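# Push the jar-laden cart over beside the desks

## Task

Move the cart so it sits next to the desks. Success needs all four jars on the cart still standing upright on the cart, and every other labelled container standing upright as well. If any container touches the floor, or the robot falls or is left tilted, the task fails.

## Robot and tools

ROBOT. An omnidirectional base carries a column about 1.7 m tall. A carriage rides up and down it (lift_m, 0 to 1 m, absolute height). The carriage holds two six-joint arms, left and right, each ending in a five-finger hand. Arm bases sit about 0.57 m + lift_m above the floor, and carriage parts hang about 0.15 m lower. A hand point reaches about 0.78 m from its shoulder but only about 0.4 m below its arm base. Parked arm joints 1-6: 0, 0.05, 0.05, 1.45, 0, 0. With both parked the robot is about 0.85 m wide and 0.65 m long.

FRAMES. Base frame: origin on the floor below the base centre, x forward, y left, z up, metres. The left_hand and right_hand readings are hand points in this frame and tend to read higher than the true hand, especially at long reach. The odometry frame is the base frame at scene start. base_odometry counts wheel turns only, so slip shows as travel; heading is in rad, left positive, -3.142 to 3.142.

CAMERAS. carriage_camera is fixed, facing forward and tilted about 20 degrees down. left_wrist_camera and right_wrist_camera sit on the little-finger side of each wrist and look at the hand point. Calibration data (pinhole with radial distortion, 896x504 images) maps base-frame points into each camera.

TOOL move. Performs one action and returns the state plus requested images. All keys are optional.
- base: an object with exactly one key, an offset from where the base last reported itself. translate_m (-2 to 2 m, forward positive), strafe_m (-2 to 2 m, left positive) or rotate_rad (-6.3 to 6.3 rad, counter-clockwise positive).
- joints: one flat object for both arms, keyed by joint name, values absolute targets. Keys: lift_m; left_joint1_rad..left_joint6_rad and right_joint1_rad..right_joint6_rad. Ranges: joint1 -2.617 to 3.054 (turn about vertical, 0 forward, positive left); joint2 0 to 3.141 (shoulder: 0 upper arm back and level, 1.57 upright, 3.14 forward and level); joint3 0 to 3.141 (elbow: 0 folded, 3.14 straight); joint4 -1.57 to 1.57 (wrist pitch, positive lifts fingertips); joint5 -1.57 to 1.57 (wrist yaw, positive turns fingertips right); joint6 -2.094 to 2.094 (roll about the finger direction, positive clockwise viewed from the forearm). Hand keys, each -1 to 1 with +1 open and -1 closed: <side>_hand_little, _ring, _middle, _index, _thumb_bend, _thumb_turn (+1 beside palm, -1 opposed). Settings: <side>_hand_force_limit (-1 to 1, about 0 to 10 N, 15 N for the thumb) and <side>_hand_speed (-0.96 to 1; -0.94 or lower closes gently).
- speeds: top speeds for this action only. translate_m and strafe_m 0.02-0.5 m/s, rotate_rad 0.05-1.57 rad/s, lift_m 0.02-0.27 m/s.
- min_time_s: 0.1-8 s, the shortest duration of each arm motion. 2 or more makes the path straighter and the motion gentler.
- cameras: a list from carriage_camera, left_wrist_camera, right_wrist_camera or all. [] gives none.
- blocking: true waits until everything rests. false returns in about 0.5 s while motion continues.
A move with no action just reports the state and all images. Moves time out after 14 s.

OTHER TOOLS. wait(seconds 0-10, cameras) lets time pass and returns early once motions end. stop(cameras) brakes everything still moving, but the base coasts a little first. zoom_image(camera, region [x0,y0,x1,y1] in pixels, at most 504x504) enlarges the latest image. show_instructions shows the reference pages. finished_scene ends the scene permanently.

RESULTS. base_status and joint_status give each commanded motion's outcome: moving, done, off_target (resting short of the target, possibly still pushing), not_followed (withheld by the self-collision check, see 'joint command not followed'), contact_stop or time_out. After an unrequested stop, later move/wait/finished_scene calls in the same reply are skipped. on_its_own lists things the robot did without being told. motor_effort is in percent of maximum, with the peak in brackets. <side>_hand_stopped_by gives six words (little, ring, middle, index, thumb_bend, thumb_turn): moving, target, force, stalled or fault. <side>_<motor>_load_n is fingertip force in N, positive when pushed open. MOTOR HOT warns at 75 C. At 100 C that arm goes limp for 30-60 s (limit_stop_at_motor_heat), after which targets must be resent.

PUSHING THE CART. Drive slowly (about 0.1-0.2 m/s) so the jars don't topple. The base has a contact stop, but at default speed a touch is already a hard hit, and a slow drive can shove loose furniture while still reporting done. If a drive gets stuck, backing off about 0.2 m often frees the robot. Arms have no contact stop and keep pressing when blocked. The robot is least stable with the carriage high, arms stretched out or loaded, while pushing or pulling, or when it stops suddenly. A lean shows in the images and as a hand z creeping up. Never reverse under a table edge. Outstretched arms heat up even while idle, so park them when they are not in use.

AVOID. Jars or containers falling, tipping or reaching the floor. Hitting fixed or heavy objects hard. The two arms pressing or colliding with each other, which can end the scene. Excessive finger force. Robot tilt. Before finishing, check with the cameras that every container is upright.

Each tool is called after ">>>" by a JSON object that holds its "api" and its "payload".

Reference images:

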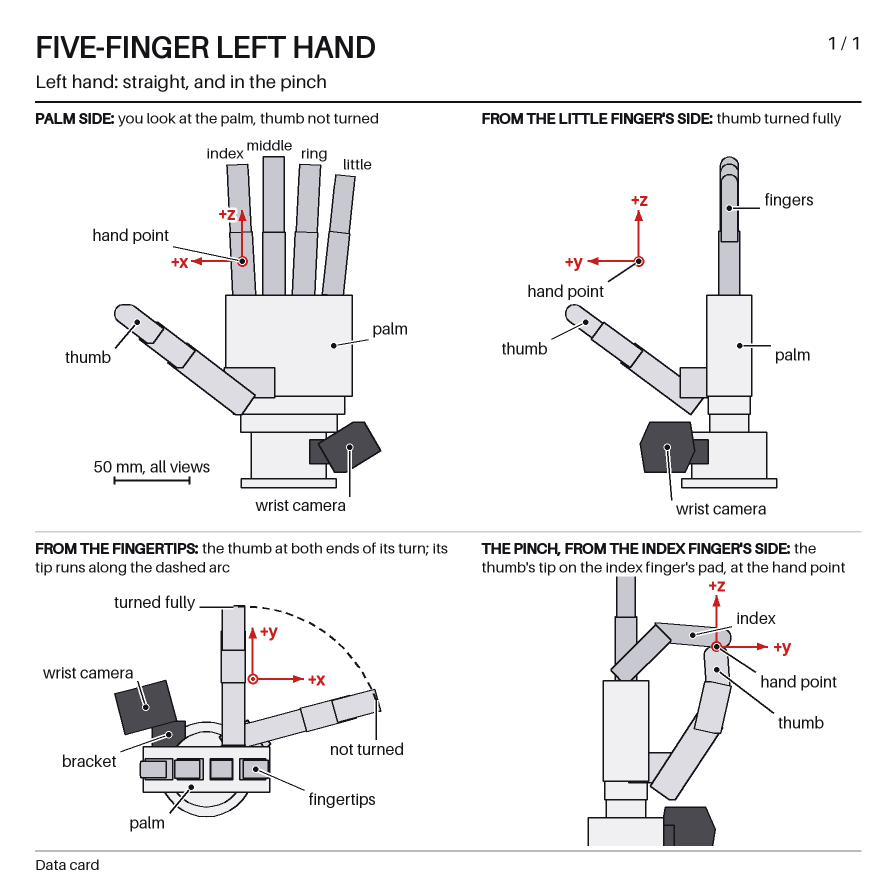

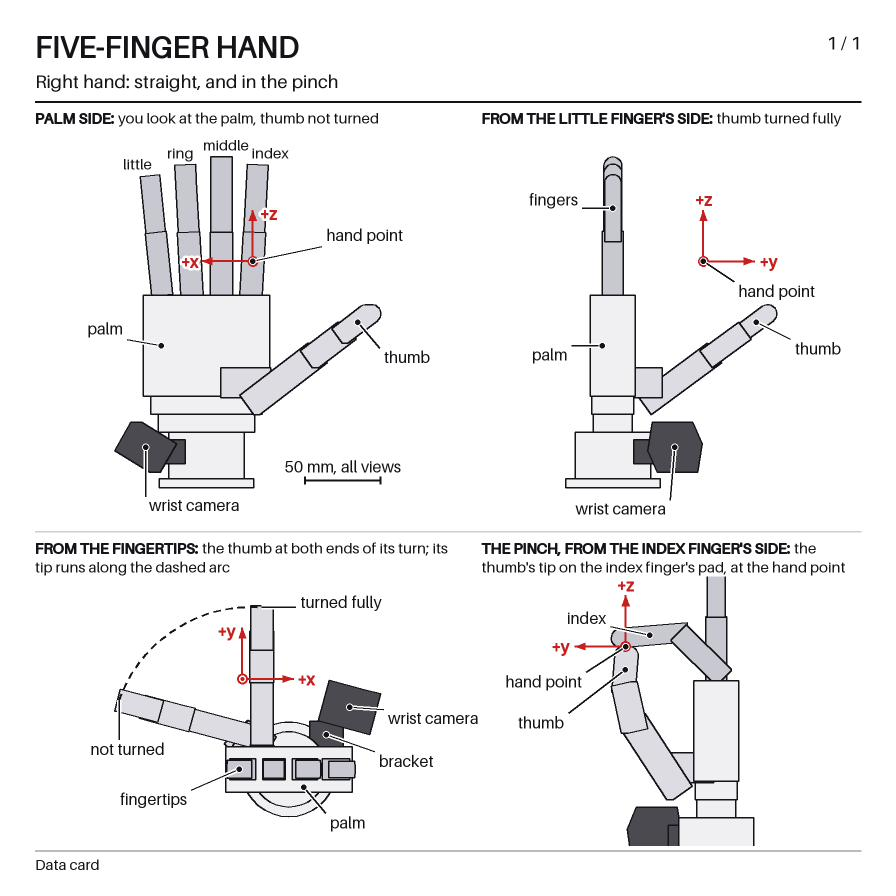

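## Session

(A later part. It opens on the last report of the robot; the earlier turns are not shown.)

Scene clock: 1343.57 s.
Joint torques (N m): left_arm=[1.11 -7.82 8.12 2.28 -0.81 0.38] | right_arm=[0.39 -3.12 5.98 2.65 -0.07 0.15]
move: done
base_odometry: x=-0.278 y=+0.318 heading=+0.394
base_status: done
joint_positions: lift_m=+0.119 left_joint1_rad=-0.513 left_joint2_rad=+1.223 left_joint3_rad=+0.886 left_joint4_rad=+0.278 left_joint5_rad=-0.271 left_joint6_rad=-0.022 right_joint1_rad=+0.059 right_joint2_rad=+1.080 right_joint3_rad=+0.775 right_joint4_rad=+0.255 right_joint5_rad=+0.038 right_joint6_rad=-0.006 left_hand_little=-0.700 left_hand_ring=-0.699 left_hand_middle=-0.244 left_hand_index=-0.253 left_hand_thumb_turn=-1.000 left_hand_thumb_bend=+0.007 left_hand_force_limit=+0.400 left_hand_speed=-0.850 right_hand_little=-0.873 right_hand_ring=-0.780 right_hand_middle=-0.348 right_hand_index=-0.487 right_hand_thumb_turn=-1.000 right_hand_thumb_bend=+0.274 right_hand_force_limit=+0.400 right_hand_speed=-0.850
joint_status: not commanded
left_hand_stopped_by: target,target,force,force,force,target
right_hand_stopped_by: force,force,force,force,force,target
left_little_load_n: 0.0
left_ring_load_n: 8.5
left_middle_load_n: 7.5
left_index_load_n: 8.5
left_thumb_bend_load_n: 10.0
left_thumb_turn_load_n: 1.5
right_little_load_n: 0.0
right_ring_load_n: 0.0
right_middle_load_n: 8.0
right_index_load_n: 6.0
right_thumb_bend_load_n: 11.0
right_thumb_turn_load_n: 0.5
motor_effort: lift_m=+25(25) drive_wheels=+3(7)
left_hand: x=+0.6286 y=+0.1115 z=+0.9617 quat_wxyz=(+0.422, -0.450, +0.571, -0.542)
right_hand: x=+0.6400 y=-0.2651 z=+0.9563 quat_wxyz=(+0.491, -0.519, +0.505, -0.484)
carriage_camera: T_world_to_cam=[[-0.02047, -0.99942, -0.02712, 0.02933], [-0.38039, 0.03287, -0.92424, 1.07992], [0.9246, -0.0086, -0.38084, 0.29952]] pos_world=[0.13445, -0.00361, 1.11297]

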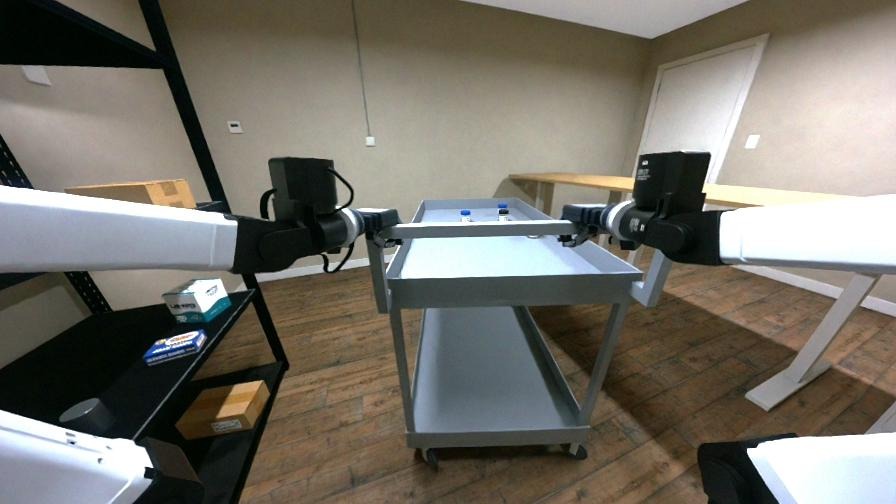

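>>> {"api": "move", "payload": {"base": {"rotate_rad": -0.05}, "speeds": {"rotate_rad": 0.1}}}

>>> {"api": "move", "payload": {"base": {"translate_m": 0.15}, "speeds": {"translate_m": 0.1}}}

>>> {"api": "move", "payload": {"base": {"strafe_m": 0.06}, "speeds": {"strafe_m": 0.06}}}

>>> {"api": "move", "payload": {"base": {"rotate_rad": -0.04}, "speeds": {"rotate_rad": 0.1}}}

>>> {"api": "move", "payload": {"base": {"translate_m": 0.15}, "speeds": {"translate_m": 0.1}, "cameras": ["carriage_camera"]}}

Scene clock: 1359.17 s.
Joint torques (N m): left_arm=[0.57 -4.51 8.05 2.78 -0.05 0.35] | right_arm=[0.38 -4.3 5.93 2.33 0.21 0.11]
move: done
base_odometry: x=-0.278 y=+0.318 heading=+0.345
base_status: done
joint_positions: lift_m=+0.119 left_joint1_rad=-0.506 left_joint2_rad=+1.194 left_joint3_rad=+0.886 left_joint4_rad=+0.226 left_joint5_rad=-0.345 left_joint6_rad=-0.020 right_joint1_rad=+0.059 right_joint2_rad=+1.092 right_joint3_rad=+0.775 right_joint4_rad=+0.282 right_joint5_rad=+0.015 right_joint6_rad=+0.000 left_hand_little=-0.700 left_hand_ring=-0.699 left_hand_middle=-0.244 left_hand_index=-0.253 left_hand_thumb_turn=-1.000 left_hand_thumb_bend=+0.007 left_hand_force_limit=+0.400 left_hand_speed=-0.850 right_hand_little=-0.872 right_hand_ring=-0.780 right_hand_middle=-0.348 right_hand_index=-0.487 right_hand_thumb_turn=-1.000 right_hand_thumb_bend=+0.274 right_hand_force_limit=+0.400 right_hand_speed=-0.850
joint_status: not commanded
left_hand_stopped_by: target,target,force,force,force,target
right_hand_stopped_by: force,force,force,force,force,target
left_little_load_n: 0.0
left_ring_load_n: 7.0
left_middle_load_n: 6.5
left_index_load_n: 8.0
left_thumb_bend_load_n: 11.0
left_thumb_turn_load_n: 2.5
right_little_load_n: 6.5
right_ring_load_n: 0.0
right_middle_load_n: 8.5
right_index_load_n: 6.5
right_thumb_bend_load_n: 11.0
right_thumb_turn_load_n: 0.0
motor_effort: lift_m=+25(25) drive_wheels=+3(6)
left_hand: x=+0.6278 y=+0.1322 z=+0.9603 quat_wxyz=(+0.443, -0.474, +0.561, -0.515)
right_hand: x=+0.6429 y=-0.2600 z=+0.9588 quat_wxyz=(+0.502, -0.520, +0.497, -0.480)
pictures: none

Scene clock: 1361.37 s.
Joint torques (N m): left_arm=[0.35 -4 8.02 2.83 -0.01 0.38] | right_arm=[0.36 -4.31 6.04 2.3 0.18 0.11]
move: done
base_odometry: x=-0.137 y=+0.369 heading=+0.345
base_status: done
joint_positions: lift_m=+0.119 left_joint1_rad=-0.504 left_joint2_rad=+1.190 left_joint3_rad=+0.886 left_joint4_rad=+0.219 left_joint5_rad=-0.345 left_joint6_rad=-0.023 right_joint1_rad=+0.059 right_joint2_rad=+1.092 right_joint3_rad=+0.775 right_joint4_rad=+0.284 right_joint5_rad=+0.017 right_joint6_rad=+0.000 left_hand_little=-0.700 left_hand_ring=-0.699 left_hand_middle=-0.244 left_hand_index=-0.253 left_hand_thumb_turn=-1.000 left_hand_thumb_bend=+0.007 left_hand_force_limit=+0.400 left_hand_speed=-0.850 right_hand_little=-0.873 right_hand_ring=-0.780 right_hand_middle=-0.348 right_hand_index=-0.487 right_hand_thumb_turn=-1.000 right_hand_thumb_bend=+0.274 right_hand_force_limit=+0.400 right_hand_speed=-0.850
joint_status: not commanded
left_hand_stopped_by: target,target,force,force,force,target
right_hand_stopped_by: force,force,force,force,force,target
left_little_load_n: 0.0
left_ring_load_n: 7.5
left_middle_load_n: 6.5
left_index_load_n: 8.0
left_thumb_bend_load_n: 10.5
left_thumb_turn_load_n: 2.5
right_little_load_n: 5.0
right_ring_load_n: 0.5
right_middle_load_n: 8.5
right_index_load_n: 6.5
right_thumb_bend_load_n: 11.0
right_thumb_turn_load_n: 0.0
motor_effort: lift_m=+25(25) drive_wheels=-3(10)
left_hand: x=+0.6272 y=+0.1332 z=+0.9602 quat_wxyz=(+0.442, -0.475, +0.561, -0.515)
right_hand: x=+0.6430 y=-0.2604 z=+0.9592 quat_wxyz=(+0.502, -0.519, +0.497, -0.481)
pictures: none

Scene clock: 1362.90 s.
Joint torques (N m): left_arm=[1.21 -6.67 7.92 2.45 -0.75 0.41] | right_arm=[0.47 -4.23 6.05 2.32 -0.09 0.1]
move: done
base_odometry: x=-0.157 y=+0.426 heading=+0.345
base_status: done
joint_positions: lift_m=+0.119 left_joint1_rad=-0.513 left_joint2_rad=+1.214 left_joint3_rad=+0.886 left_joint4_rad=+0.259 left_joint5_rad=-0.276 left_joint6_rad=-0.026 right_joint1_rad=+0.058 right_joint2_rad=+1.092 right_joint3_rad=+0.775 right_joint4_rad=+0.283 right_joint5_rad=+0.039 right_joint6_rad=+0.000 left_hand_little=-0.700 left_hand_ring=-0.699 left_hand_middle=-0.244 left_hand_index=-0.253 left_hand_thumb_turn=-1.000 left_hand_thumb_bend=+0.007 left_hand_force_limit=+0.400 left_hand_speed=-0.850 right_hand_little=-0.873 right_hand_ring=-0.780 right_hand_middle=-0.348 right_hand_index=-0.487 right_hand_thumb_turn=-1.000 right_hand_thumb_bend=+0.274 right_hand_force_limit=+0.400 right_hand_speed=-0.850
joint_status: not commanded
left_hand_stopped_by: target,target,force,force,force,target
right_hand_stopped_by: force,force,force,force,force,target
left_little_load_n: 0.0
left_ring_load_n: 4.0
left_middle_load_n: 7.0
left_index_load_n: 8.5
left_thumb_bend_load_n: 10.5
left_thumb_turn_load_n: 2.5
right_little_load_n: 0.0
right_ring_load_n: 0.0
right_middle_load_n: 8.5
right_index_load_n: 6.5
right_thumb_bend_load_n: 10.5
right_thumb_turn_load_n: 0.0
motor_effort: lift_m=+25(25) drive_wheels=+0(8)
left_hand: x=+0.6265 y=+0.1134 z=+0.9607 quat_wxyz=(+0.421, -0.454, +0.572, -0.538)
right_hand: x=+0.6439 y=-0.2654 z=+0.9590 quat_wxyz=(+0.496, -0.513, +0.503, -0.487)
pictures: none

Scene clock: 1363.73 s.
Joint torques (N m): left_arm=[0.61 -4 8.03 2.84 -0.09 0.38] | right_arm=[0.28 -4.96 5.98 2.18 0.39 0.11]
move: done
base_odometry: x=-0.157 y=+0.426 heading=+0.306
base_status: done
joint_positions: lift_m=+0.119 left_joint1_rad=-0.508 left_joint2_rad=+1.189 left_joint3_rad=+0.886 left_joint4_rad=+0.218 left_joint5_rad=-0.343 left_joint6_rad=-0.023 right_joint1_rad=+0.060 right_joint2_rad=+1.100 right_joint3_rad=+0.775 right_joint4_rad=+0.295 right_joint5_rad=+0.000 right_joint6_rad=+0.000 left_hand_little=-0.700 left_hand_ring=-0.699 left_hand_middle=-0.244 left_hand_index=-0.253 left_hand_thumb_turn=-1.000 left_hand_thumb_bend=+0.007 left_hand_force_limit=+0.400 left_hand_speed=-0.850 right_hand_little=-0.872 right_hand_ring=-0.780 right_hand_middle=-0.348 right_hand_index=-0.487 right_hand_thumb_turn=-1.000 right_hand_thumb_bend=+0.274 right_hand_force_limit=+0.400 right_hand_speed=-0.850
joint_status: not commanded
left_hand_stopped_by: target,target,force,force,force,target
right_hand_stopped_by: force,force,force,force,force,target
left_little_load_n: 0.0
left_ring_load_n: 6.0
left_middle_load_n: 7.0
left_index_load_n: 8.0
left_thumb_bend_load_n: 10.5
left_thumb_turn_load_n: 3.0
right_little_load_n: 9.0
right_ring_load_n: 0.5
right_middle_load_n: 8.5
right_index_load_n: 6.5
right_thumb_bend_load_n: 10.5
right_thumb_turn_load_n: 0.5
motor_effort: lift_m=+25(25) drive_wheels=-3(8)
left_hand: x=+0.6262 y=+0.1315 z=+0.9603 quat_wxyz=(+0.440, -0.474, +0.562, -0.516)
right_hand: x=+0.6442 y=-0.2566 z=+0.9590 quat_wxyz=(+0.507, -0.523, +0.492, -0.477)
pictures: none

Scene clock: 1365.93 s.
Joint torques (N m): left_arm=[0.76 -3.47 8.09 2.96 -0.11 0.42] | right_arm=[0.28 -4.97 5.97 2.14 0.4 0.1]
move: done
base_odometry: x=-0.014 y=+0.471 heading=+0.307
base_status: done
joint_positions: lift_m=+0.119 left_joint1_rad=-0.509 left_joint2_rad=+1.184 left_joint3_rad=+0.886 left_joint4_rad=+0.209 left_joint5_rad=-0.343 left_joint6_rad=-0.026 right_joint1_rad=+0.060 right_joint2_rad=+1.100 right_joint3_rad=+0.775 right_joint4_rad=+0.296 right_joint5_rad=-0.002 right_joint6_rad=+0.000 left_hand_little=-0.700 left_hand_ring=-0.699 left_hand_middle=-0.244 left_hand_index=-0.253 left_hand_thumb_turn=-1.000 left_hand_thumb_bend=+0.007 left_hand_force_limit=+0.400 left_hand_speed=-0.850 right_hand_little=-0.872 right_hand_ring=-0.780 right_hand_middle=-0.348 right_hand_index=-0.487 right_hand_thumb_turn=-1.000 right_hand_thumb_bend=+0.274 right_hand_force_limit=+0.400 right_hand_speed=-0.850
joint_status: not commanded
left_hand_stopped_by: target,target,force,force,force,target
right_hand_stopped_by: force,force,force,force,force,target
left_little_load_n: 0.0
left_ring_load_n: 6.0
left_middle_load_n: 6.5
left_index_load_n: 8.0
left_thumb_bend_load_n: 10.5
left_thumb_turn_load_n: 3.0
right_little_load_n: 7.5
right_ring_load_n: 0.0
right_middle_load_n: 8.5
right_index_load_n: 6.5
right_thumb_bend_load_n: 10.5
right_thumb_turn_load_n: 0.0
motor_effort: lift_m=+25(25) drive_wheels=-4(10)
left_hand: x=+0.6247 y=+0.1316 z=+0.9601 quat_wxyz=(+0.439, -0.475, +0.563, -0.515)
right_hand: x=+0.6443 y=-0.2563 z=+0.9594 quat_wxyz=(+0.508, -0.523, +0.491, -0.477)
carriage_camera: T_world_to_cam=[[-0.02047, -0.99942, -0.02712, 0.02933], [-0.38039, 0.03287, -0.92424, 1.07992], [0.9246, -0.0086, -0.38084, 0.29952]] pos_world=[0.13445, -0.00361, 1.11297]

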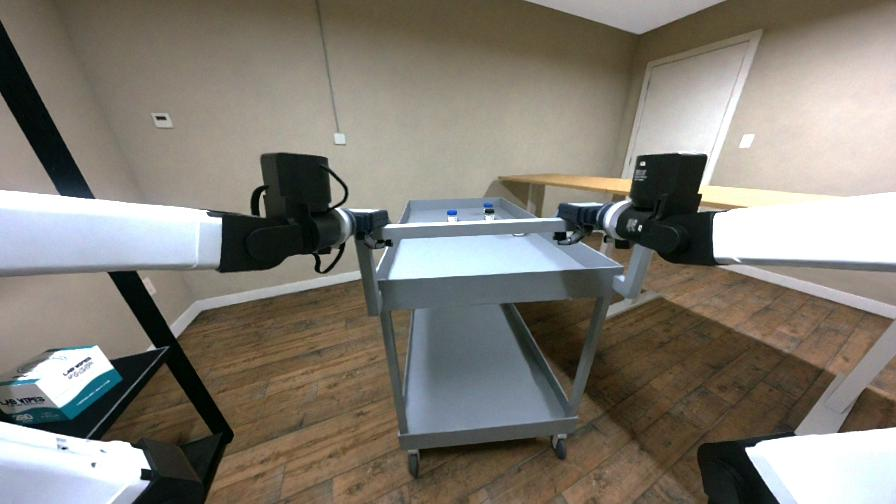

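>>> {"api": "move", "payload": {"base": {"strafe_m": 0.05}, "speeds": {"strafe_m": 0.06}}}

>>> {"api": "move", "payload": {"base": {"translate_m": 0.12}, "speeds": {"translate_m": 0.1}}}

>>> {"api": "move", "payload": {"base": {"strafe_m": 0.06}, "speeds": {"strafe_m": 0.06}}}

>>> {"api": "move", "payload": {"base": {"rotate_rad": -0.06}, "speeds": {"rotate_rad": 0.1}}}

>>> {"api": "move", "payload": {"base": {"translate_m": 0.12}, "speeds": {"translate_m": 0.1}, "cameras": ["carriage_camera"]}}

Scene clock: 1419.00 s.
Joint torques (N m): left_arm=[1.26 -6.11 8.12 2.54 -0.72 0.48] | right_arm=[0.35 -4.85 5.98 2.22 -0.06 0.1]
move: done
base_odometry: x=-0.029 y=+0.519 heading=+0.306
base_status: done
joint_positions: lift_m=+0.119 left_joint1_rad=-0.514 left_joint2_rad=+1.209 left_joint3_rad=+0.886 left_joint4_rad=+0.251 left_joint5_rad=-0.277 left_joint6_rad=-0.031 right_joint1_rad=+0.060 right_joint2_rad=+1.099 right_joint3_rad=+0.775 right_joint4_rad=+0.293 right_joint5_rad=+0.037 right_joint6_rad=+0.000 left_hand_little=-0.700 left_hand_ring=-0.699 left_hand_middle=-0.244 left_hand_index=-0.253 left_hand_thumb_turn=-1.000 left_hand_thumb_bend=+0.007 left_hand_force_limit=+0.400 left_hand_speed=-0.850 right_hand_little=-0.873 right_hand_ring=-0.780 right_hand_middle=-0.348 right_hand_index=-0.487 right_hand_thumb_turn=-1.000 right_hand_thumb_bend=+0.274 right_hand_force_limit=+0.400 right_hand_speed=-0.850
joint_status: not commanded
left_hand_stopped_by: target,target,force,force,force,target
right_hand_stopped_by: force,force,force,force,force,target
left_little_load_n: 0.0
left_ring_load_n: 3.0
left_middle_load_n: 7.0
left_index_load_n: 8.5
left_thumb_bend_load_n: 10.0
left_thumb_turn_load_n: 3.0
right_little_load_n: 0.0
right_ring_load_n: 0.0
right_middle_load_n: 8.5
right_index_load_n: 6.5
right_thumb_bend_load_n: 10.5
right_thumb_turn_load_n: 0.5
motor_effort: lift_m=+25(25) drive_wheels=+2(7)
left_hand: x=+0.6251 y=+0.1136 z=+0.9608 quat_wxyz=(+0.419, -0.456, +0.572, -0.538)
right_hand: x=+0.6454 y=-0.2637 z=+0.9589 quat_wxyz=(+0.498, -0.514, +0.501, -0.487)
pictures: none

Scene clock: 1420.90 s.
Joint torques (N m): left_arm=[0.09 -5.23 8.12 2.64 -0.2 0.3] | right_arm=[0.32 -4.51 5.97 2.3 -0.03 0.11]
move: done
base_odometry: x=+0.086 y=+0.555 heading=+0.307
base_status: done
joint_positions: lift_m=+0.119 left_joint1_rad=-0.501 left_joint2_rad=+1.200 left_joint3_rad=+0.886 left_joint4_rad=+0.237 left_joint5_rad=-0.331 left_joint6_rad=-0.015 right_joint1_rad=+0.060 right_joint2_rad=+1.096 right_joint3_rad=+0.775 right_joint4_rad=+0.284 right_joint5_rad=+0.035 right_joint6_rad=+0.000 left_hand_little=-0.700 left_hand_ring=-0.699 left_hand_middle=-0.244 left_hand_index=-0.253 left_hand_thumb_turn=-1.000 left_hand_thumb_bend=+0.007 left_hand_force_limit=+0.400 left_hand_speed=-0.850 right_hand_little=-0.873 right_hand_ring=-0.780 right_hand_middle=-0.348 right_hand_index=-0.487 right_hand_thumb_turn=-1.000 right_hand_thumb_bend=+0.274 right_hand_force_limit=+0.400 right_hand_speed=-0.850
joint_status: not commanded
left_hand_stopped_by: target,target,force,force,force,target
right_hand_stopped_by: force,force,force,force,force,target
left_little_load_n: 0.0
left_ring_load_n: 10.0
left_middle_load_n: 7.0
left_index_load_n: 8.0
left_thumb_bend_load_n: 10.5
left_thumb_turn_load_n: 2.0
right_little_load_n: 0.0
right_ring_load_n: 0.0
right_middle_load_n: 8.5
right_index_load_n: 6.5
right_thumb_bend_load_n: 10.5
right_thumb_turn_load_n: 0.0
motor_effort: lift_m=+25(25) drive_wheels=-4(9)
left_hand: x=+0.6294 y=+0.1308 z=+0.9605 quat_wxyz=(+0.442, -0.469, +0.562, -0.518)
right_hand: x=+0.6442 y=-0.2635 z=+0.9579 quat_wxyz=(+0.496, -0.516, +0.502, -0.485)
pictures: none

Scene clock: 1422.43 s.
Joint torques (N m): left_arm=[1.16 -8.1 8.09 2.22 -0.81 0.35] | right_arm=[0.39 -3.18 6.04 2.65 -0.04 0.16]
move: done
base_odometry: x=+0.068 y=+0.613 heading=+0.307
base_status: done
joint_positions: lift_m=+0.119 left_joint1_rad=-0.513 left_joint2_rad=+1.227 left_joint3_rad=+0.886 left_joint4_rad=+0.285 left_joint5_rad=-0.270 left_joint6_rad=-0.022 right_joint1_rad=+0.060 right_joint2_rad=+1.079 right_joint3_rad=+0.775 right_joint4_rad=+0.254 right_joint5_rad=+0.035 right_joint6_rad=-0.005 left_hand_little=-0.700 left_hand_ring=-0.699 left_hand_middle=-0.244 left_hand_index=-0.253 left_hand_thumb_turn=-1.000 left_hand_thumb_bend=+0.007 left_hand_force_limit=+0.400 left_hand_speed=-0.850 right_hand_little=-0.873 right_hand_ring=-0.780 right_hand_middle=-0.348 right_hand_index=-0.487 right_hand_thumb_turn=-1.000 right_hand_thumb_bend=+0.274 right_hand_force_limit=+0.400 right_hand_speed=-0.850
joint_status: not commanded
left_hand_stopped_by: target,target,force,force,force,target
right_hand_stopped_by: force,force,force,force,force,target
left_little_load_n: 0.0
left_ring_load_n: 9.5
left_middle_load_n: 7.0
left_index_load_n: 9.0
left_thumb_bend_load_n: 10.0
left_thumb_turn_load_n: 1.5
right_little_load_n: 0.0
right_ring_load_n: 0.0
right_middle_load_n: 8.0
right_index_load_n: 6.0
right_thumb_bend_load_n: 11.0
right_thumb_turn_load_n: 0.5
motor_effort: lift_m=+25(25) drive_wheels=+2(8)
left_hand: x=+0.6294 y=+0.1106 z=+0.9620 quat_wxyz=(+0.422, -0.449, +0.570, -0.543)
right_hand: x=+0.6397 y=-0.2640 z=+0.9563 quat_wxyz=(+0.492, -0.520, +0.504, -0.483)
pictures: none

Scene clock: 1423.47 s.
Joint torques (N m): left_arm=[0.29 -3.84 8.05 2.87 0.09 0.34] | right_arm=[0.18 -4.86 5.97 2.22 0.42 0.11]
move: done
base_odometry: x=+0.068 y=+0.613 heading=+0.247
base_status: done
joint_positions: lift_m=+0.119 left_joint1_rad=-0.503 left_joint2_rad=+1.188 left_joint3_rad=+0.886 left_joint4_rad=+0.215 left_joint5_rad=-0.361 left_joint6_rad=-0.019 right_joint1_rad=+0.061 right_joint2_rad=+1.099 right_joint3_rad=+0.775 right_joint4_rad=+0.292 right_joint5_rad=-0.003 right_joint6_rad=+0.000 left_hand_little=-0.700 left_hand_ring=-0.699 left_hand_middle=-0.244 left_hand_index=-0.253 left_hand_thumb_turn=-1.000 left_hand_thumb_bend=+0.007 left_hand_force_limit=+0.400 left_hand_speed=-0.850 right_hand_little=-0.872 right_hand_ring=-0.780 right_hand_middle=-0.348 right_hand_index=-0.487 right_hand_thumb_turn=-1.000 right_hand_thumb_bend=+0.274 right_hand_force_limit=+0.400 right_hand_speed=-0.850
joint_status: not commanded
left_hand_stopped_by: target,target,force,force,force,target
right_hand_stopped_by: force,force,force,force,force,target
left_little_load_n: 0.0
left_ring_load_n: 8.0
left_middle_load_n: 6.5
left_index_load_n: 8.0
left_thumb_bend_load_n: 11.0
left_thumb_turn_load_n: 3.0
right_little_load_n: 8.0
right_ring_load_n: 0.0
right_middle_load_n: 8.5
right_index_load_n: 6.0
right_thumb_bend_load_n: 11.0
right_thumb_turn_load_n: 0.0
motor_effort: lift_m=+25(25) drive_wheels=+5(7)
left_hand: x=+0.6278 y=+0.1372 z=+0.9601 quat_wxyz=(+0.447, -0.479, +0.558, -0.509)
right_hand: x=+0.6437 y=-0.2558 z=+0.9589 quat_wxyz=(+0.507, -0.524, +0.491, -0.476)
pictures: none

Scene clock: 1425.37 s.
Joint torques (N m): left_arm=[0.39 -3.37 8.16 2.94 0.04 0.43] | right_arm=[0.24 -4.88 5.98 2.19 0.34 0.11]
move: done
base_odometry: x=+0.184 y=+0.642 heading=+0.248
base_status: done
joint_positions: lift_m=+0.119 left_joint1_rad=-0.505 left_joint2_rad=+1.186 left_joint3_rad=+0.886 left_joint4_rad=+0.210 left_joint5_rad=-0.356 left_joint6_rad=-0.025 right_joint1_rad=+0.061 right_joint2_rad=+1.099 right_joint3_rad=+0.775 right_joint4_rad=+0.294 right_joint5_rad=+0.005 right_joint6_rad=+0.000 left_hand_little=-0.700 left_hand_ring=-0.699 left_hand_middle=-0.244 left_hand_index=-0.253 left_hand_thumb_turn=-1.000 left_hand_thumb_bend=+0.007 left_hand_force_limit=+0.400 left_hand_speed=-0.850 right_hand_little=-0.872 right_hand_ring=-0.780 right_hand_middle=-0.348 right_hand_index=-0.487 right_hand_thumb_turn=-1.000 right_hand_thumb_bend=+0.274 right_hand_force_limit=+0.400 right_hand_speed=-0.850
joint_status: not commanded
left_hand_stopped_by: target,target,force,force,force,target
right_hand_stopped_by: force,force,force,force,force,target
left_little_load_n: 0.0
left_ring_load_n: 6.5
left_middle_load_n: 6.5
left_index_load_n: 8.0
left_thumb_bend_load_n: 10.5
left_thumb_turn_load_n: 3.0
right_little_load_n: 7.0
right_ring_load_n: 0.0
right_middle_load_n: 8.5
right_index_load_n: 6.0
right_thumb_bend_load_n: 10.5
right_thumb_turn_load_n: 0.5
motor_effort: lift_m=+25(25) drive_wheels=-5(11)
left_hand: x=+0.6266 y=+0.1357 z=+0.9599 quat_wxyz=(+0.444, -0.479, +0.559, -0.511)
right_hand: x=+0.6441 y=-0.2571 z=+0.9594 quat_wxyz=(+0.506, -0.522, +0.493, -0.479)
carriage_camera: T_world_to_cam=[[-0.02047, -0.99942, -0.02712, 0.02933], [-0.38039, 0.03287, -0.92424, 1.07992], [0.9246, -0.0086, -0.38084, 0.29952]] pos_world=[0.13445, -0.00361, 1.11297]

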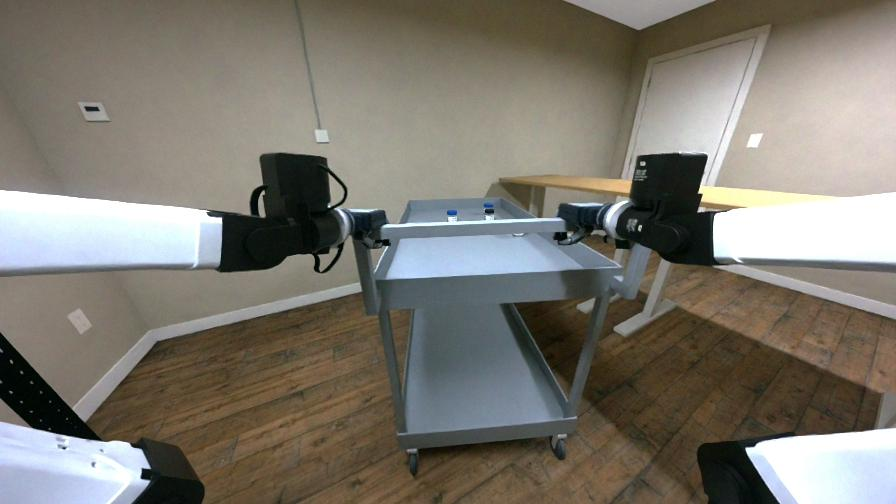

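>>> {"api": "move", "payload": {"base": {"strafe_m": 0.05}, "speeds": {"strafe_m": 0.06}}}

>>> {"api": "move", "payload": {"base": {"translate_m": 0.13}, "speeds": {"translate_m": 0.1}}}

>>> {"api": "move", "payload": {"base": {"strafe_m": 0.06}, "speeds": {"strafe_m": 0.06}}}

>>> {"api": "move", "payload": {"base": {"rotate_rad": -0.06}, "speeds": {"rotate_rad": 0.1}}}

>>> {"api": "move", "payload": {"base": {"translate_m": 0.12}, "speeds": {"translate_m": 0.1}}}

>>> {"api": "move", "payload": {"base": {"strafe_m": 0.06}, "speeds": {"strafe_m": 0.06}, "cameras": ["carriage_camera"]}}

Scene clock: 1465.57 s.
Joint torques (N m): left_arm=[1.18 -6.5 8.08 2.5 -0.75 0.46] | right_arm=[0.36 -4.83 5.98 2.23 -0.12 0.1]
move: done
base_odometry: x=+0.172 y=+0.691 heading=+0.248
base_status: done
joint_positions: lift_m=+0.119 left_joint1_rad=-0.513 left_joint2_rad=+1.212 left_joint3_rad=+0.886 left_joint4_rad=+0.255 left_joint5_rad=-0.281 left_joint6_rad=-0.030 right_joint1_rad=+0.060 right_joint2_rad=+1.099 right_joint3_rad=+0.775 right_joint4_rad=+0.291 right_joint5_rad=+0.042 right_joint6_rad=+0.000 left_hand_little=-0.700 left_hand_ring=-0.699 left_hand_middle=-0.244 left_hand_index=-0.253 left_hand_thumb_turn=-1.000 left_hand_thumb_bend=+0.007 left_hand_force_limit=+0.400 left_hand_speed=-0.850 right_hand_little=-0.873 right_hand_ring=-0.780 right_hand_middle=-0.348 right_hand_index=-0.487 right_hand_thumb_turn=-1.000 right_hand_thumb_bend=+0.274 right_hand_force_limit=+0.400 right_hand_speed=-0.850
joint_status: not commanded
left_hand_stopped_by: target,target,force,force,force,target
right_hand_stopped_by: force,force,force,force,force,target
left_little_load_n: -0.5
left_ring_load_n: 3.5
left_middle_load_n: 7.5
left_index_load_n: 8.5
left_thumb_bend_load_n: 10.0
left_thumb_turn_load_n: 3.0
right_little_load_n: 0.0
right_ring_load_n: 0.0
right_middle_load_n: 8.0
right_index_load_n: 6.0
right_thumb_bend_load_n: 11.0
right_thumb_turn_load_n: 0.0
motor_effort: lift_m=+25(25) drive_wheels=+2(7)
left_hand: x=+0.6263 y=+0.1146 z=+0.9609 quat_wxyz=(+0.421, -0.456, +0.571, -0.537)
right_hand: x=+0.6454 y=-0.2651 z=+0.9587 quat_wxyz=(+0.496, -0.513, +0.503, -0.488)
pictures: none

Scene clock: 1467.57 s.
Joint torques (N m): left_arm=[-0.05 -5.2 8.02 2.64 -0.22 0.31] | right_arm=[0.39 -4.52 6 2.32 0 0.11]
move: done
base_odometry: x=+0.298 y=+0.723 heading=+0.248
base_status: done
joint_positions: lift_m=+0.119 left_joint1_rad=-0.502 left_joint2_rad=+1.200 left_joint3_rad=+0.886 left_joint4_rad=+0.238 left_joint5_rad=-0.329 left_joint6_rad=-0.016 right_joint1_rad=+0.060 right_joint2_rad=+1.095 right_joint3_rad=+0.775 right_joint4_rad=+0.284 right_joint5_rad=+0.033 right_joint6_rad=-0.001 left_hand_little=-0.700 left_hand_ring=-0.699 left_hand_middle=-0.244 left_hand_index=-0.253 left_hand_thumb_turn=-1.000 left_hand_thumb_bend=+0.007 left_hand_force_limit=+0.400 left_hand_speed=-0.850 right_hand_little=-0.873 right_hand_ring=-0.780 right_hand_middle=-0.348 right_hand_index=-0.487 right_hand_thumb_turn=-1.000 right_hand_thumb_bend=+0.274 right_hand_force_limit=+0.400 right_hand_speed=-0.850
joint_status: not commanded
left_hand_stopped_by: target,target,force,force,force,target
right_hand_stopped_by: force,force,force,force,force,target
left_little_load_n: 0.0
left_ring_load_n: 10.0
left_middle_load_n: 7.0
left_index_load_n: 8.0
left_thumb_bend_load_n: 10.0
left_thumb_turn_load_n: 1.5
right_little_load_n: 0.0
right_ring_load_n: 0.0
right_middle_load_n: 8.5
right_index_load_n: 6.0
right_thumb_bend_load_n: 11.0
right_thumb_turn_load_n: 0.0
motor_effort: lift_m=+25(25) drive_wheels=-3(9)
left_hand: x=+0.6292 y=+0.1299 z=+0.9606 quat_wxyz=(+0.441, -0.469, +0.563, -0.519)
right_hand: x=+0.6441 y=-0.2633 z=+0.9580 quat_wxyz=(+0.497, -0.516, +0.502, -0.485)
pictures: none

Scene clock: 1469.10 s.
Joint torques (N m): left_arm=[1.25 -8.18 8.06 2.22 -0.85 0.4] | right_arm=[0.34 -3.06 6.02 2.67 0 0.15]
move: done
base_odometry: x=+0.283 y=+0.781 heading=+0.248
base_status: done
joint_positions: lift_m=+0.119 left_joint1_rad=-0.513 left_joint2_rad=+1.228 left_joint3_rad=+0.886 left_joint4_rad=+0.286 left_joint5_rad=-0.270 left_joint6_rad=-0.022 right_joint1_rad=+0.060 right_joint2_rad=+1.078 right_joint3_rad=+0.775 right_joint4_rad=+0.253 right_joint5_rad=+0.033 right_joint6_rad=-0.005 left_hand_little=-0.700 left_hand_ring=-0.699 left_hand_middle=-0.244 left_hand_index=-0.253 left_hand_thumb_turn=-1.000 left_hand_thumb_bend=+0.007 left_hand_force_limit=+0.400 left_hand_speed=-0.850 right_hand_little=-0.873 right_hand_ring=-0.780 right_hand_middle=-0.348 right_hand_index=-0.487 right_hand_thumb_turn=-1.000 right_hand_thumb_bend=+0.274 right_hand_force_limit=+0.400 right_hand_speed=-0.850
joint_status: not commanded
left_hand_stopped_by: target,target,force,force,force,target
right_hand_stopped_by: force,force,force,force,force,target
left_little_load_n: 0.0
left_ring_load_n: 10.0
left_middle_load_n: 7.0
left_index_load_n: 8.5
left_thumb_bend_load_n: 10.0
left_thumb_turn_load_n: 1.5
right_little_load_n: 0.0
right_ring_load_n: 0.0
right_middle_load_n: 8.0
right_index_load_n: 6.0
right_thumb_bend_load_n: 11.0
right_thumb_turn_load_n: 0.5
motor_effort: lift_m=+25(25) drive_wheels=+2(6)
left_hand: x=+0.6296 y=+0.1107 z=+0.9619 quat_wxyz=(+0.422, -0.450, +0.570, -0.543)
right_hand: x=+0.6395 y=-0.2639 z=+0.9564 quat_wxyz=(+0.492, -0.521, +0.504, -0.483)
pictures: none

Scene clock: 1470.13 s.
Joint torques (N m): left_arm=[0.27 -3.93 8.08 2.86 0.1 0.33] | right_arm=[0.23 -4.79 5.97 2.23 0.4 0.1]
move: done
base_odometry: x=+0.283 y=+0.781 heading=+0.189
base_status: done
joint_positions: lift_m=+0.119 left_joint1_rad=-0.503 left_joint2_rad=+1.189 left_joint3_rad=+0.886 left_joint4_rad=+0.217 left_joint5_rad=-0.361 left_joint6_rad=-0.019 right_joint1_rad=+0.061 right_joint2_rad=+1.098 right_joint3_rad=+0.775 right_joint4_rad=+0.291 right_joint5_rad=-0.001 right_joint6_rad=+0.000 left_hand_little=-0.700 left_hand_ring=-0.699 left_hand_middle=-0.244 left_hand_index=-0.253 left_hand_thumb_turn=-1.000 left_hand_thumb_bend=+0.007 left_hand_force_limit=+0.400 left_hand_speed=-0.850 right_hand_little=-0.872 right_hand_ring=-0.780 right_hand_middle=-0.348 right_hand_index=-0.487 right_hand_thumb_turn=-1.000 right_hand_thumb_bend=+0.274 right_hand_force_limit=+0.400 right_hand_speed=-0.850
joint_status: not commanded
left_hand_stopped_by: target,target,force,force,force,target
right_hand_stopped_by: force,force,force,force,force,target
left_little_load_n: 0.0
left_ring_load_n: 7.5
left_middle_load_n: 6.5
left_index_load_n: 8.0
left_thumb_bend_load_n: 11.0
left_thumb_turn_load_n: 3.0
right_little_load_n: 8.0
right_ring_load_n: 0.0
right_middle_load_n: 8.5
right_index_load_n: 6.0
right_thumb_bend_load_n: 10.5
right_thumb_turn_load_n: 0.0
motor_effort: lift_m=+25(25) drive_wheels=+3(6)
left_hand: x=+0.6281 y=+0.1373 z=+0.9602 quat_wxyz=(+0.448, -0.479, +0.558, -0.509)
right_hand: x=+0.6436 y=-0.2562 z=+0.9589 quat_wxyz=(+0.507, -0.523, +0.492, -0.477)
pictures: none

Scene clock: 1472.03 s.
Joint torques (N m): left_arm=[0.35 -3.58 8.16 2.92 0.07 0.4] | right_arm=[0.24 -4.72 6.04 2.21 0.32 0.11]
move: done
base_odometry: x=+0.401 y=+0.804 heading=+0.189
base_status: done
joint_positions: lift_m=+0.119 left_joint1_rad=-0.504 left_joint2_rad=+1.186 left_joint3_rad=+0.886 left_joint4_rad=+0.211 left_joint5_rad=-0.357 left_joint6_rad=-0.025 right_joint1_rad=+0.061 right_joint2_rad=+1.098 right_joint3_rad=+0.775 right_joint4_rad=+0.293 right_joint5_rad=+0.006 right_joint6_rad=+0.000 left_hand_little=-0.700 left_hand_ring=-0.699 left_hand_middle=-0.244 left_hand_index=-0.253 left_hand_thumb_turn=-1.000 left_hand_thumb_bend=+0.007 left_hand_force_limit=+0.400 left_hand_speed=-0.850 right_hand_little=-0.872 right_hand_ring=-0.780 right_hand_middle=-0.348 right_hand_index=-0.487 right_hand_thumb_turn=-1.000 right_hand_thumb_bend=+0.274 right_hand_force_limit=+0.400 right_hand_speed=-0.850
joint_status: not commanded
left_hand_stopped_by: target,target,force,force,force,target
right_hand_stopped_by: force,force,force,force,force,target
left_little_load_n: 0.0
left_ring_load_n: 6.5
left_middle_load_n: 6.5
left_index_load_n: 8.0
left_thumb_bend_load_n: 11.0
left_thumb_turn_load_n: 3.0
right_little_load_n: 6.5
right_ring_load_n: 0.0
right_middle_load_n: 8.5
right_index_load_n: 6.0
right_thumb_bend_load_n: 10.5
right_thumb_turn_load_n: 0.0
motor_effort: lift_m=+25(25) drive_wheels=-2(10)
left_hand: x=+0.6268 y=+0.1359 z=+0.9600 quat_wxyz=(+0.444, -0.479, +0.559, -0.511)
right_hand: x=+0.6441 y=-0.2575 z=+0.9594 quat_wxyz=(+0.506, -0.521, +0.493, -0.479)
pictures: none

Scene clock: 1473.57 s.
Joint torques (N m): left_arm=[1.28 -6.79 8.13 2.45 -0.78 0.43] | right_arm=[0.36 -4.72 6.05 2.22 -0.11 0.11]
move: done
base_odometry: x=+0.390 y=+0.863 heading=+0.189
base_status: done
joint_positions: lift_m=+0.119 left_joint1_rad=-0.515 left_joint2_rad=+1.215 left_joint3_rad=+0.886 left_joint4_rad=+0.261 left_joint5_rad=-0.275 left_joint6_rad=-0.026 right_joint1_rad=+0.059 right_joint2_rad=+1.098 right_joint3_rad=+0.775 right_joint4_rad=+0.290 right_joint5_rad=+0.042 right_joint6_rad=+0.000 left_hand_little=-0.700 left_hand_ring=-0.699 left_hand_middle=-0.244 left_hand_index=-0.253 left_hand_thumb_turn=-1.000 left_hand_thumb_bend=+0.007 left_hand_force_limit=+0.400 left_hand_speed=-0.850 right_hand_little=-0.873 right_hand_ring=-0.780 right_hand_middle=-0.348 right_hand_index=-0.487 right_hand_thumb_turn=-1.000 right_hand_thumb_bend=+0.274 right_hand_force_limit=+0.400 right_hand_speed=-0.850
joint_status: not commanded
left_hand_stopped_by: target,target,force,force,force,target
right_hand_stopped_by: force,force,force,force,force,target
left_little_load_n: 0.0
left_ring_load_n: 3.5
left_middle_load_n: 7.0
left_index_load_n: 8.5
left_thumb_bend_load_n: 10.5
left_thumb_turn_load_n: 2.5
right_little_load_n: 0.0
right_ring_load_n: 0.0
right_middle_load_n: 8.5
right_index_load_n: 6.0
right_thumb_bend_load_n: 10.5
right_thumb_turn_load_n: 0.0
motor_effort: lift_m=+25(25) drive_wheels=+1(7)
left_hand: x=+0.6262 y=+0.1125 z=+0.9610 quat_wxyz=(+0.420, -0.453, +0.572, -0.539)
right_hand: x=+0.6453 y=-0.2652 z=+0.9586 quat_wxyz=(+0.496, -0.513, +0.503, -0.488)
carriage_camera: T_world_to_cam=[[-0.02047, -0.99942, -0.02712, 0.02933], [-0.38039, 0.03287, -0.92424, 1.07992], [0.9246, -0.0086, -0.38084, 0.29952]] pos_world=[0.13445, -0.00361, 1.11297]

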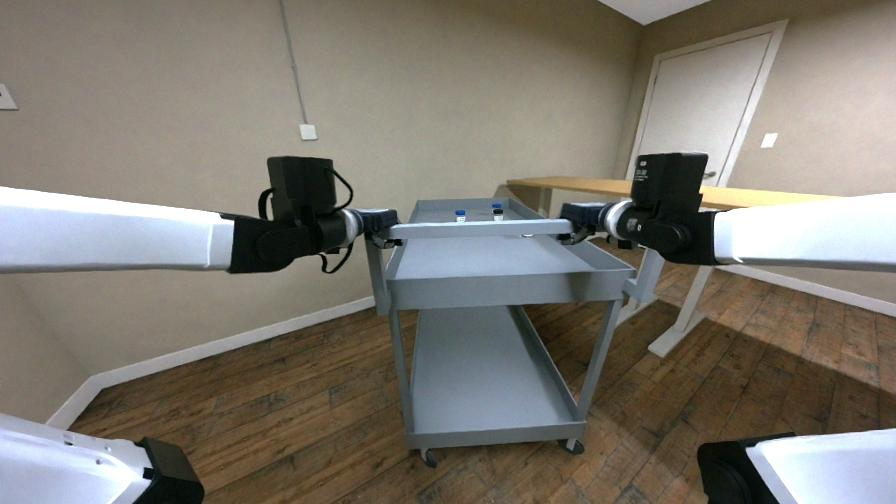

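>>> {"api": "move", "payload": {"base": {"translate_m": 0.13}, "speeds": {"translate_m": 0.1}}}

>>> {"api": "move", "payload": {"base": {"strafe_m": -0.12}, "speeds": {"strafe_m": 0.06}}}

>>> {"api": "move", "payload": {"base": {"rotate_rad": 0.04}, "speeds": {"rotate_rad": 0.1}, "cameras": ["carriage_camera"]}}

Scene clock: 1495.73 s.
Joint torques (N m): left_arm=[0.59 -5.31 8.1 2.63 -0.35 0.31] | right_arm=[0.36 -4.16 6.02 2.36 0.14 0.12]
move: done
base_odometry: x=+0.518 y=+0.887 heading=+0.190
base_status: done
joint_positions: lift_m=+0.119 left_joint1_rad=-0.507 left_joint2_rad=+1.202 left_joint3_rad=+0.886 left_joint4_rad=+0.240 left_joint5_rad=-0.317 left_joint6_rad=-0.017 right_joint1_rad=+0.059 right_joint2_rad=+1.090 right_joint3_rad=+0.775 right_joint4_rad=+0.279 right_joint5_rad=+0.021 right_joint6_rad=-0.003 left_hand_little=-0.700 left_hand_ring=-0.699 left_hand_middle=-0.244 left_hand_index=-0.253 left_hand_thumb_turn=-1.000 left_hand_thumb_bend=+0.007 left_hand_force_limit=+0.400 left_hand_speed=-0.850 right_hand_little=-0.873 right_hand_ring=-0.780 right_hand_middle=-0.348 right_hand_index=-0.487 right_hand_thumb_turn=-1.000 right_hand_thumb_bend=+0.274 right_hand_force_limit=+0.400 right_hand_speed=-0.850
joint_status: not commanded
left_hand_stopped_by: target,target,force,force,force,target
right_hand_stopped_by: force,force,force,force,force,target
left_little_load_n: 0.0
left_ring_load_n: 8.5
left_middle_load_n: 7.0
left_index_load_n: 8.0
left_thumb_bend_load_n: 10.5
left_thumb_turn_load_n: 1.5
right_little_load_n: 0.0
right_ring_load_n: 0.0
right_middle_load_n: 8.5
right_index_load_n: 6.5
right_thumb_bend_load_n: 11.0
right_thumb_turn_load_n: 0.0
motor_effort: lift_m=+25(25) drive_wheels=-1(9)
left_hand: x=+0.6277 y=+0.1254 z=+0.9606 quat_wxyz=(+0.435, -0.465, +0.566, -0.524)
right_hand: x=+0.6426 y=-0.2614 z=+0.9587 quat_wxyz=(+0.499, -0.519, +0.498, -0.482)
pictures: none

Scene clock: 1498.27 s.
Joint torques (N m): left_arm=[-0.44 -0.35 8.62 3.37 0.51 0.48] | right_arm=[-0.13 -6.99 6 1.77 0.74 0.13]
move: done
base_odometry: x=+0.540 y=+0.770 heading=+0.190
base_status: done
joint_positions: lift_m=+0.119 left_joint1_rad=-0.495 left_joint2_rad=+1.156 left_joint3_rad=+0.880 left_joint4_rad=+0.164 left_joint5_rad=-0.402 left_joint6_rad=-0.030 right_joint1_rad=+0.065 right_joint2_rad=+1.122 right_joint3_rad=+0.775 right_joint4_rad=+0.329 right_joint5_rad=-0.029 right_joint6_rad=-0.003 left_hand_little=-0.700 left_hand_ring=-0.699 left_hand_middle=-0.244 left_hand_index=-0.253 left_hand_thumb_turn=-1.000 left_hand_thumb_bend=+0.007 left_hand_force_limit=+0.400 left_hand_speed=-0.850 right_hand_little=-0.872 right_hand_ring=-0.780 right_hand_middle=-0.348 right_hand_index=-0.487 right_hand_thumb_turn=-1.000 right_hand_thumb_bend=+0.274 right_hand_force_limit=+0.400 right_hand_speed=-0.850
joint_status: not commanded
left_hand_stopped_by: target,target,force,force,force,target
right_hand_stopped_by: force,force,force,force,force,target
left_little_load_n: 0.0
left_ring_load_n: 8.0
left_middle_load_n: 6.0
left_index_load_n: 7.5
left_thumb_bend_load_n: 11.5
left_thumb_turn_load_n: 5.0
right_little_load_n: 11.0
right_ring_load_n: 3.5
right_middle_load_n: 8.5
right_index_load_n: 6.0
right_thumb_bend_load_n: 10.5
right_thumb_turn_load_n: 0.5
motor_effort: lift_m=+25(25) drive_wheels=+5(8)
left_hand: x=+0.6229 y=+0.1520 z=+0.9572 quat_wxyz=(+0.455, -0.497, +0.552, -0.491)
right_hand: x=+0.6482 y=-0.2490 z=+0.9593 quat_wxyz=(+0.518, -0.528, +0.480, -0.472)
pictures: none

Scene clock: 1499.10 s.
Joint torques (N m): left_arm=[0.16 -5.14 8.61 2.63 -0.12 0.51] | right_arm=[0.49 -5.3 6.02 2.13 -0.07 0.12]
move: done
base_odometry: x=+0.540 y=+0.770 heading=+0.229
base_status: done
joint_positions: lift_m=+0.119 left_joint1_rad=-0.502 left_joint2_rad=+1.200 left_joint3_rad=+0.880 left_joint4_rad=+0.243 left_joint5_rad=-0.344 left_joint6_rad=-0.033 right_joint1_rad=+0.058 right_joint2_rad=+1.104 right_joint3_rad=+0.775 right_joint4_rad=+0.298 right_joint5_rad=+0.038 right_joint6_rad=-0.003 left_hand_little=-0.700 left_hand_ring=-0.699 left_hand_middle=-0.244 left_hand_index=-0.253 left_hand_thumb_turn=-1.000 left_hand_thumb_bend=+0.007 left_hand_force_limit=+0.400 left_hand_speed=-0.850 right_hand_little=-0.873 right_hand_ring=-0.780 right_hand_middle=-0.348 right_hand_index=-0.487 right_hand_thumb_turn=-1.000 right_hand_thumb_bend=+0.274 right_hand_force_limit=+0.400 right_hand_speed=-0.850
joint_status: not commanded
left_hand_stopped_by: target,target,force,force,force,target
right_hand_stopped_by: force,force,force,force,force,target
left_little_load_n: 0.0
left_ring_load_n: 3.5
left_middle_load_n: 7.0
left_index_load_n: 8.5
left_thumb_bend_load_n: 10.5
left_thumb_turn_load_n: 3.0
right_little_load_n: 0.5
right_ring_load_n: 0.0
right_middle_load_n: 8.0
right_index_load_n: 6.0
right_thumb_bend_load_n: 10.5
right_thumb_turn_load_n: 0.0
motor_effort: lift_m=+25(25) drive_wheels=-2(5)
left_hand: x=+0.6298 y=+0.1321 z=+0.9597 quat_wxyz=(+0.441, -0.477, +0.555, -0.519)
right_hand: x=+0.6466 y=-0.2652 z=+0.9585 quat_wxyz=(+0.496, -0.513, +0.502, -0.489)
carriage_camera: T_world_to_cam=[[-0.02047, -0.99942, -0.02712, 0.02933], [-0.38039, 0.03287, -0.92424, 1.07992], [0.9246, -0.0086, -0.38084, 0.29952]] pos_world=[0.13445, -0.00361, 1.11297]

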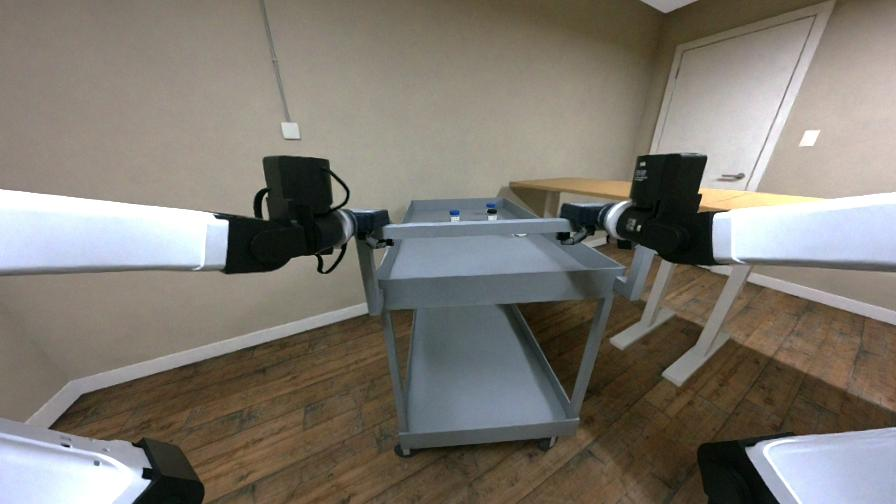

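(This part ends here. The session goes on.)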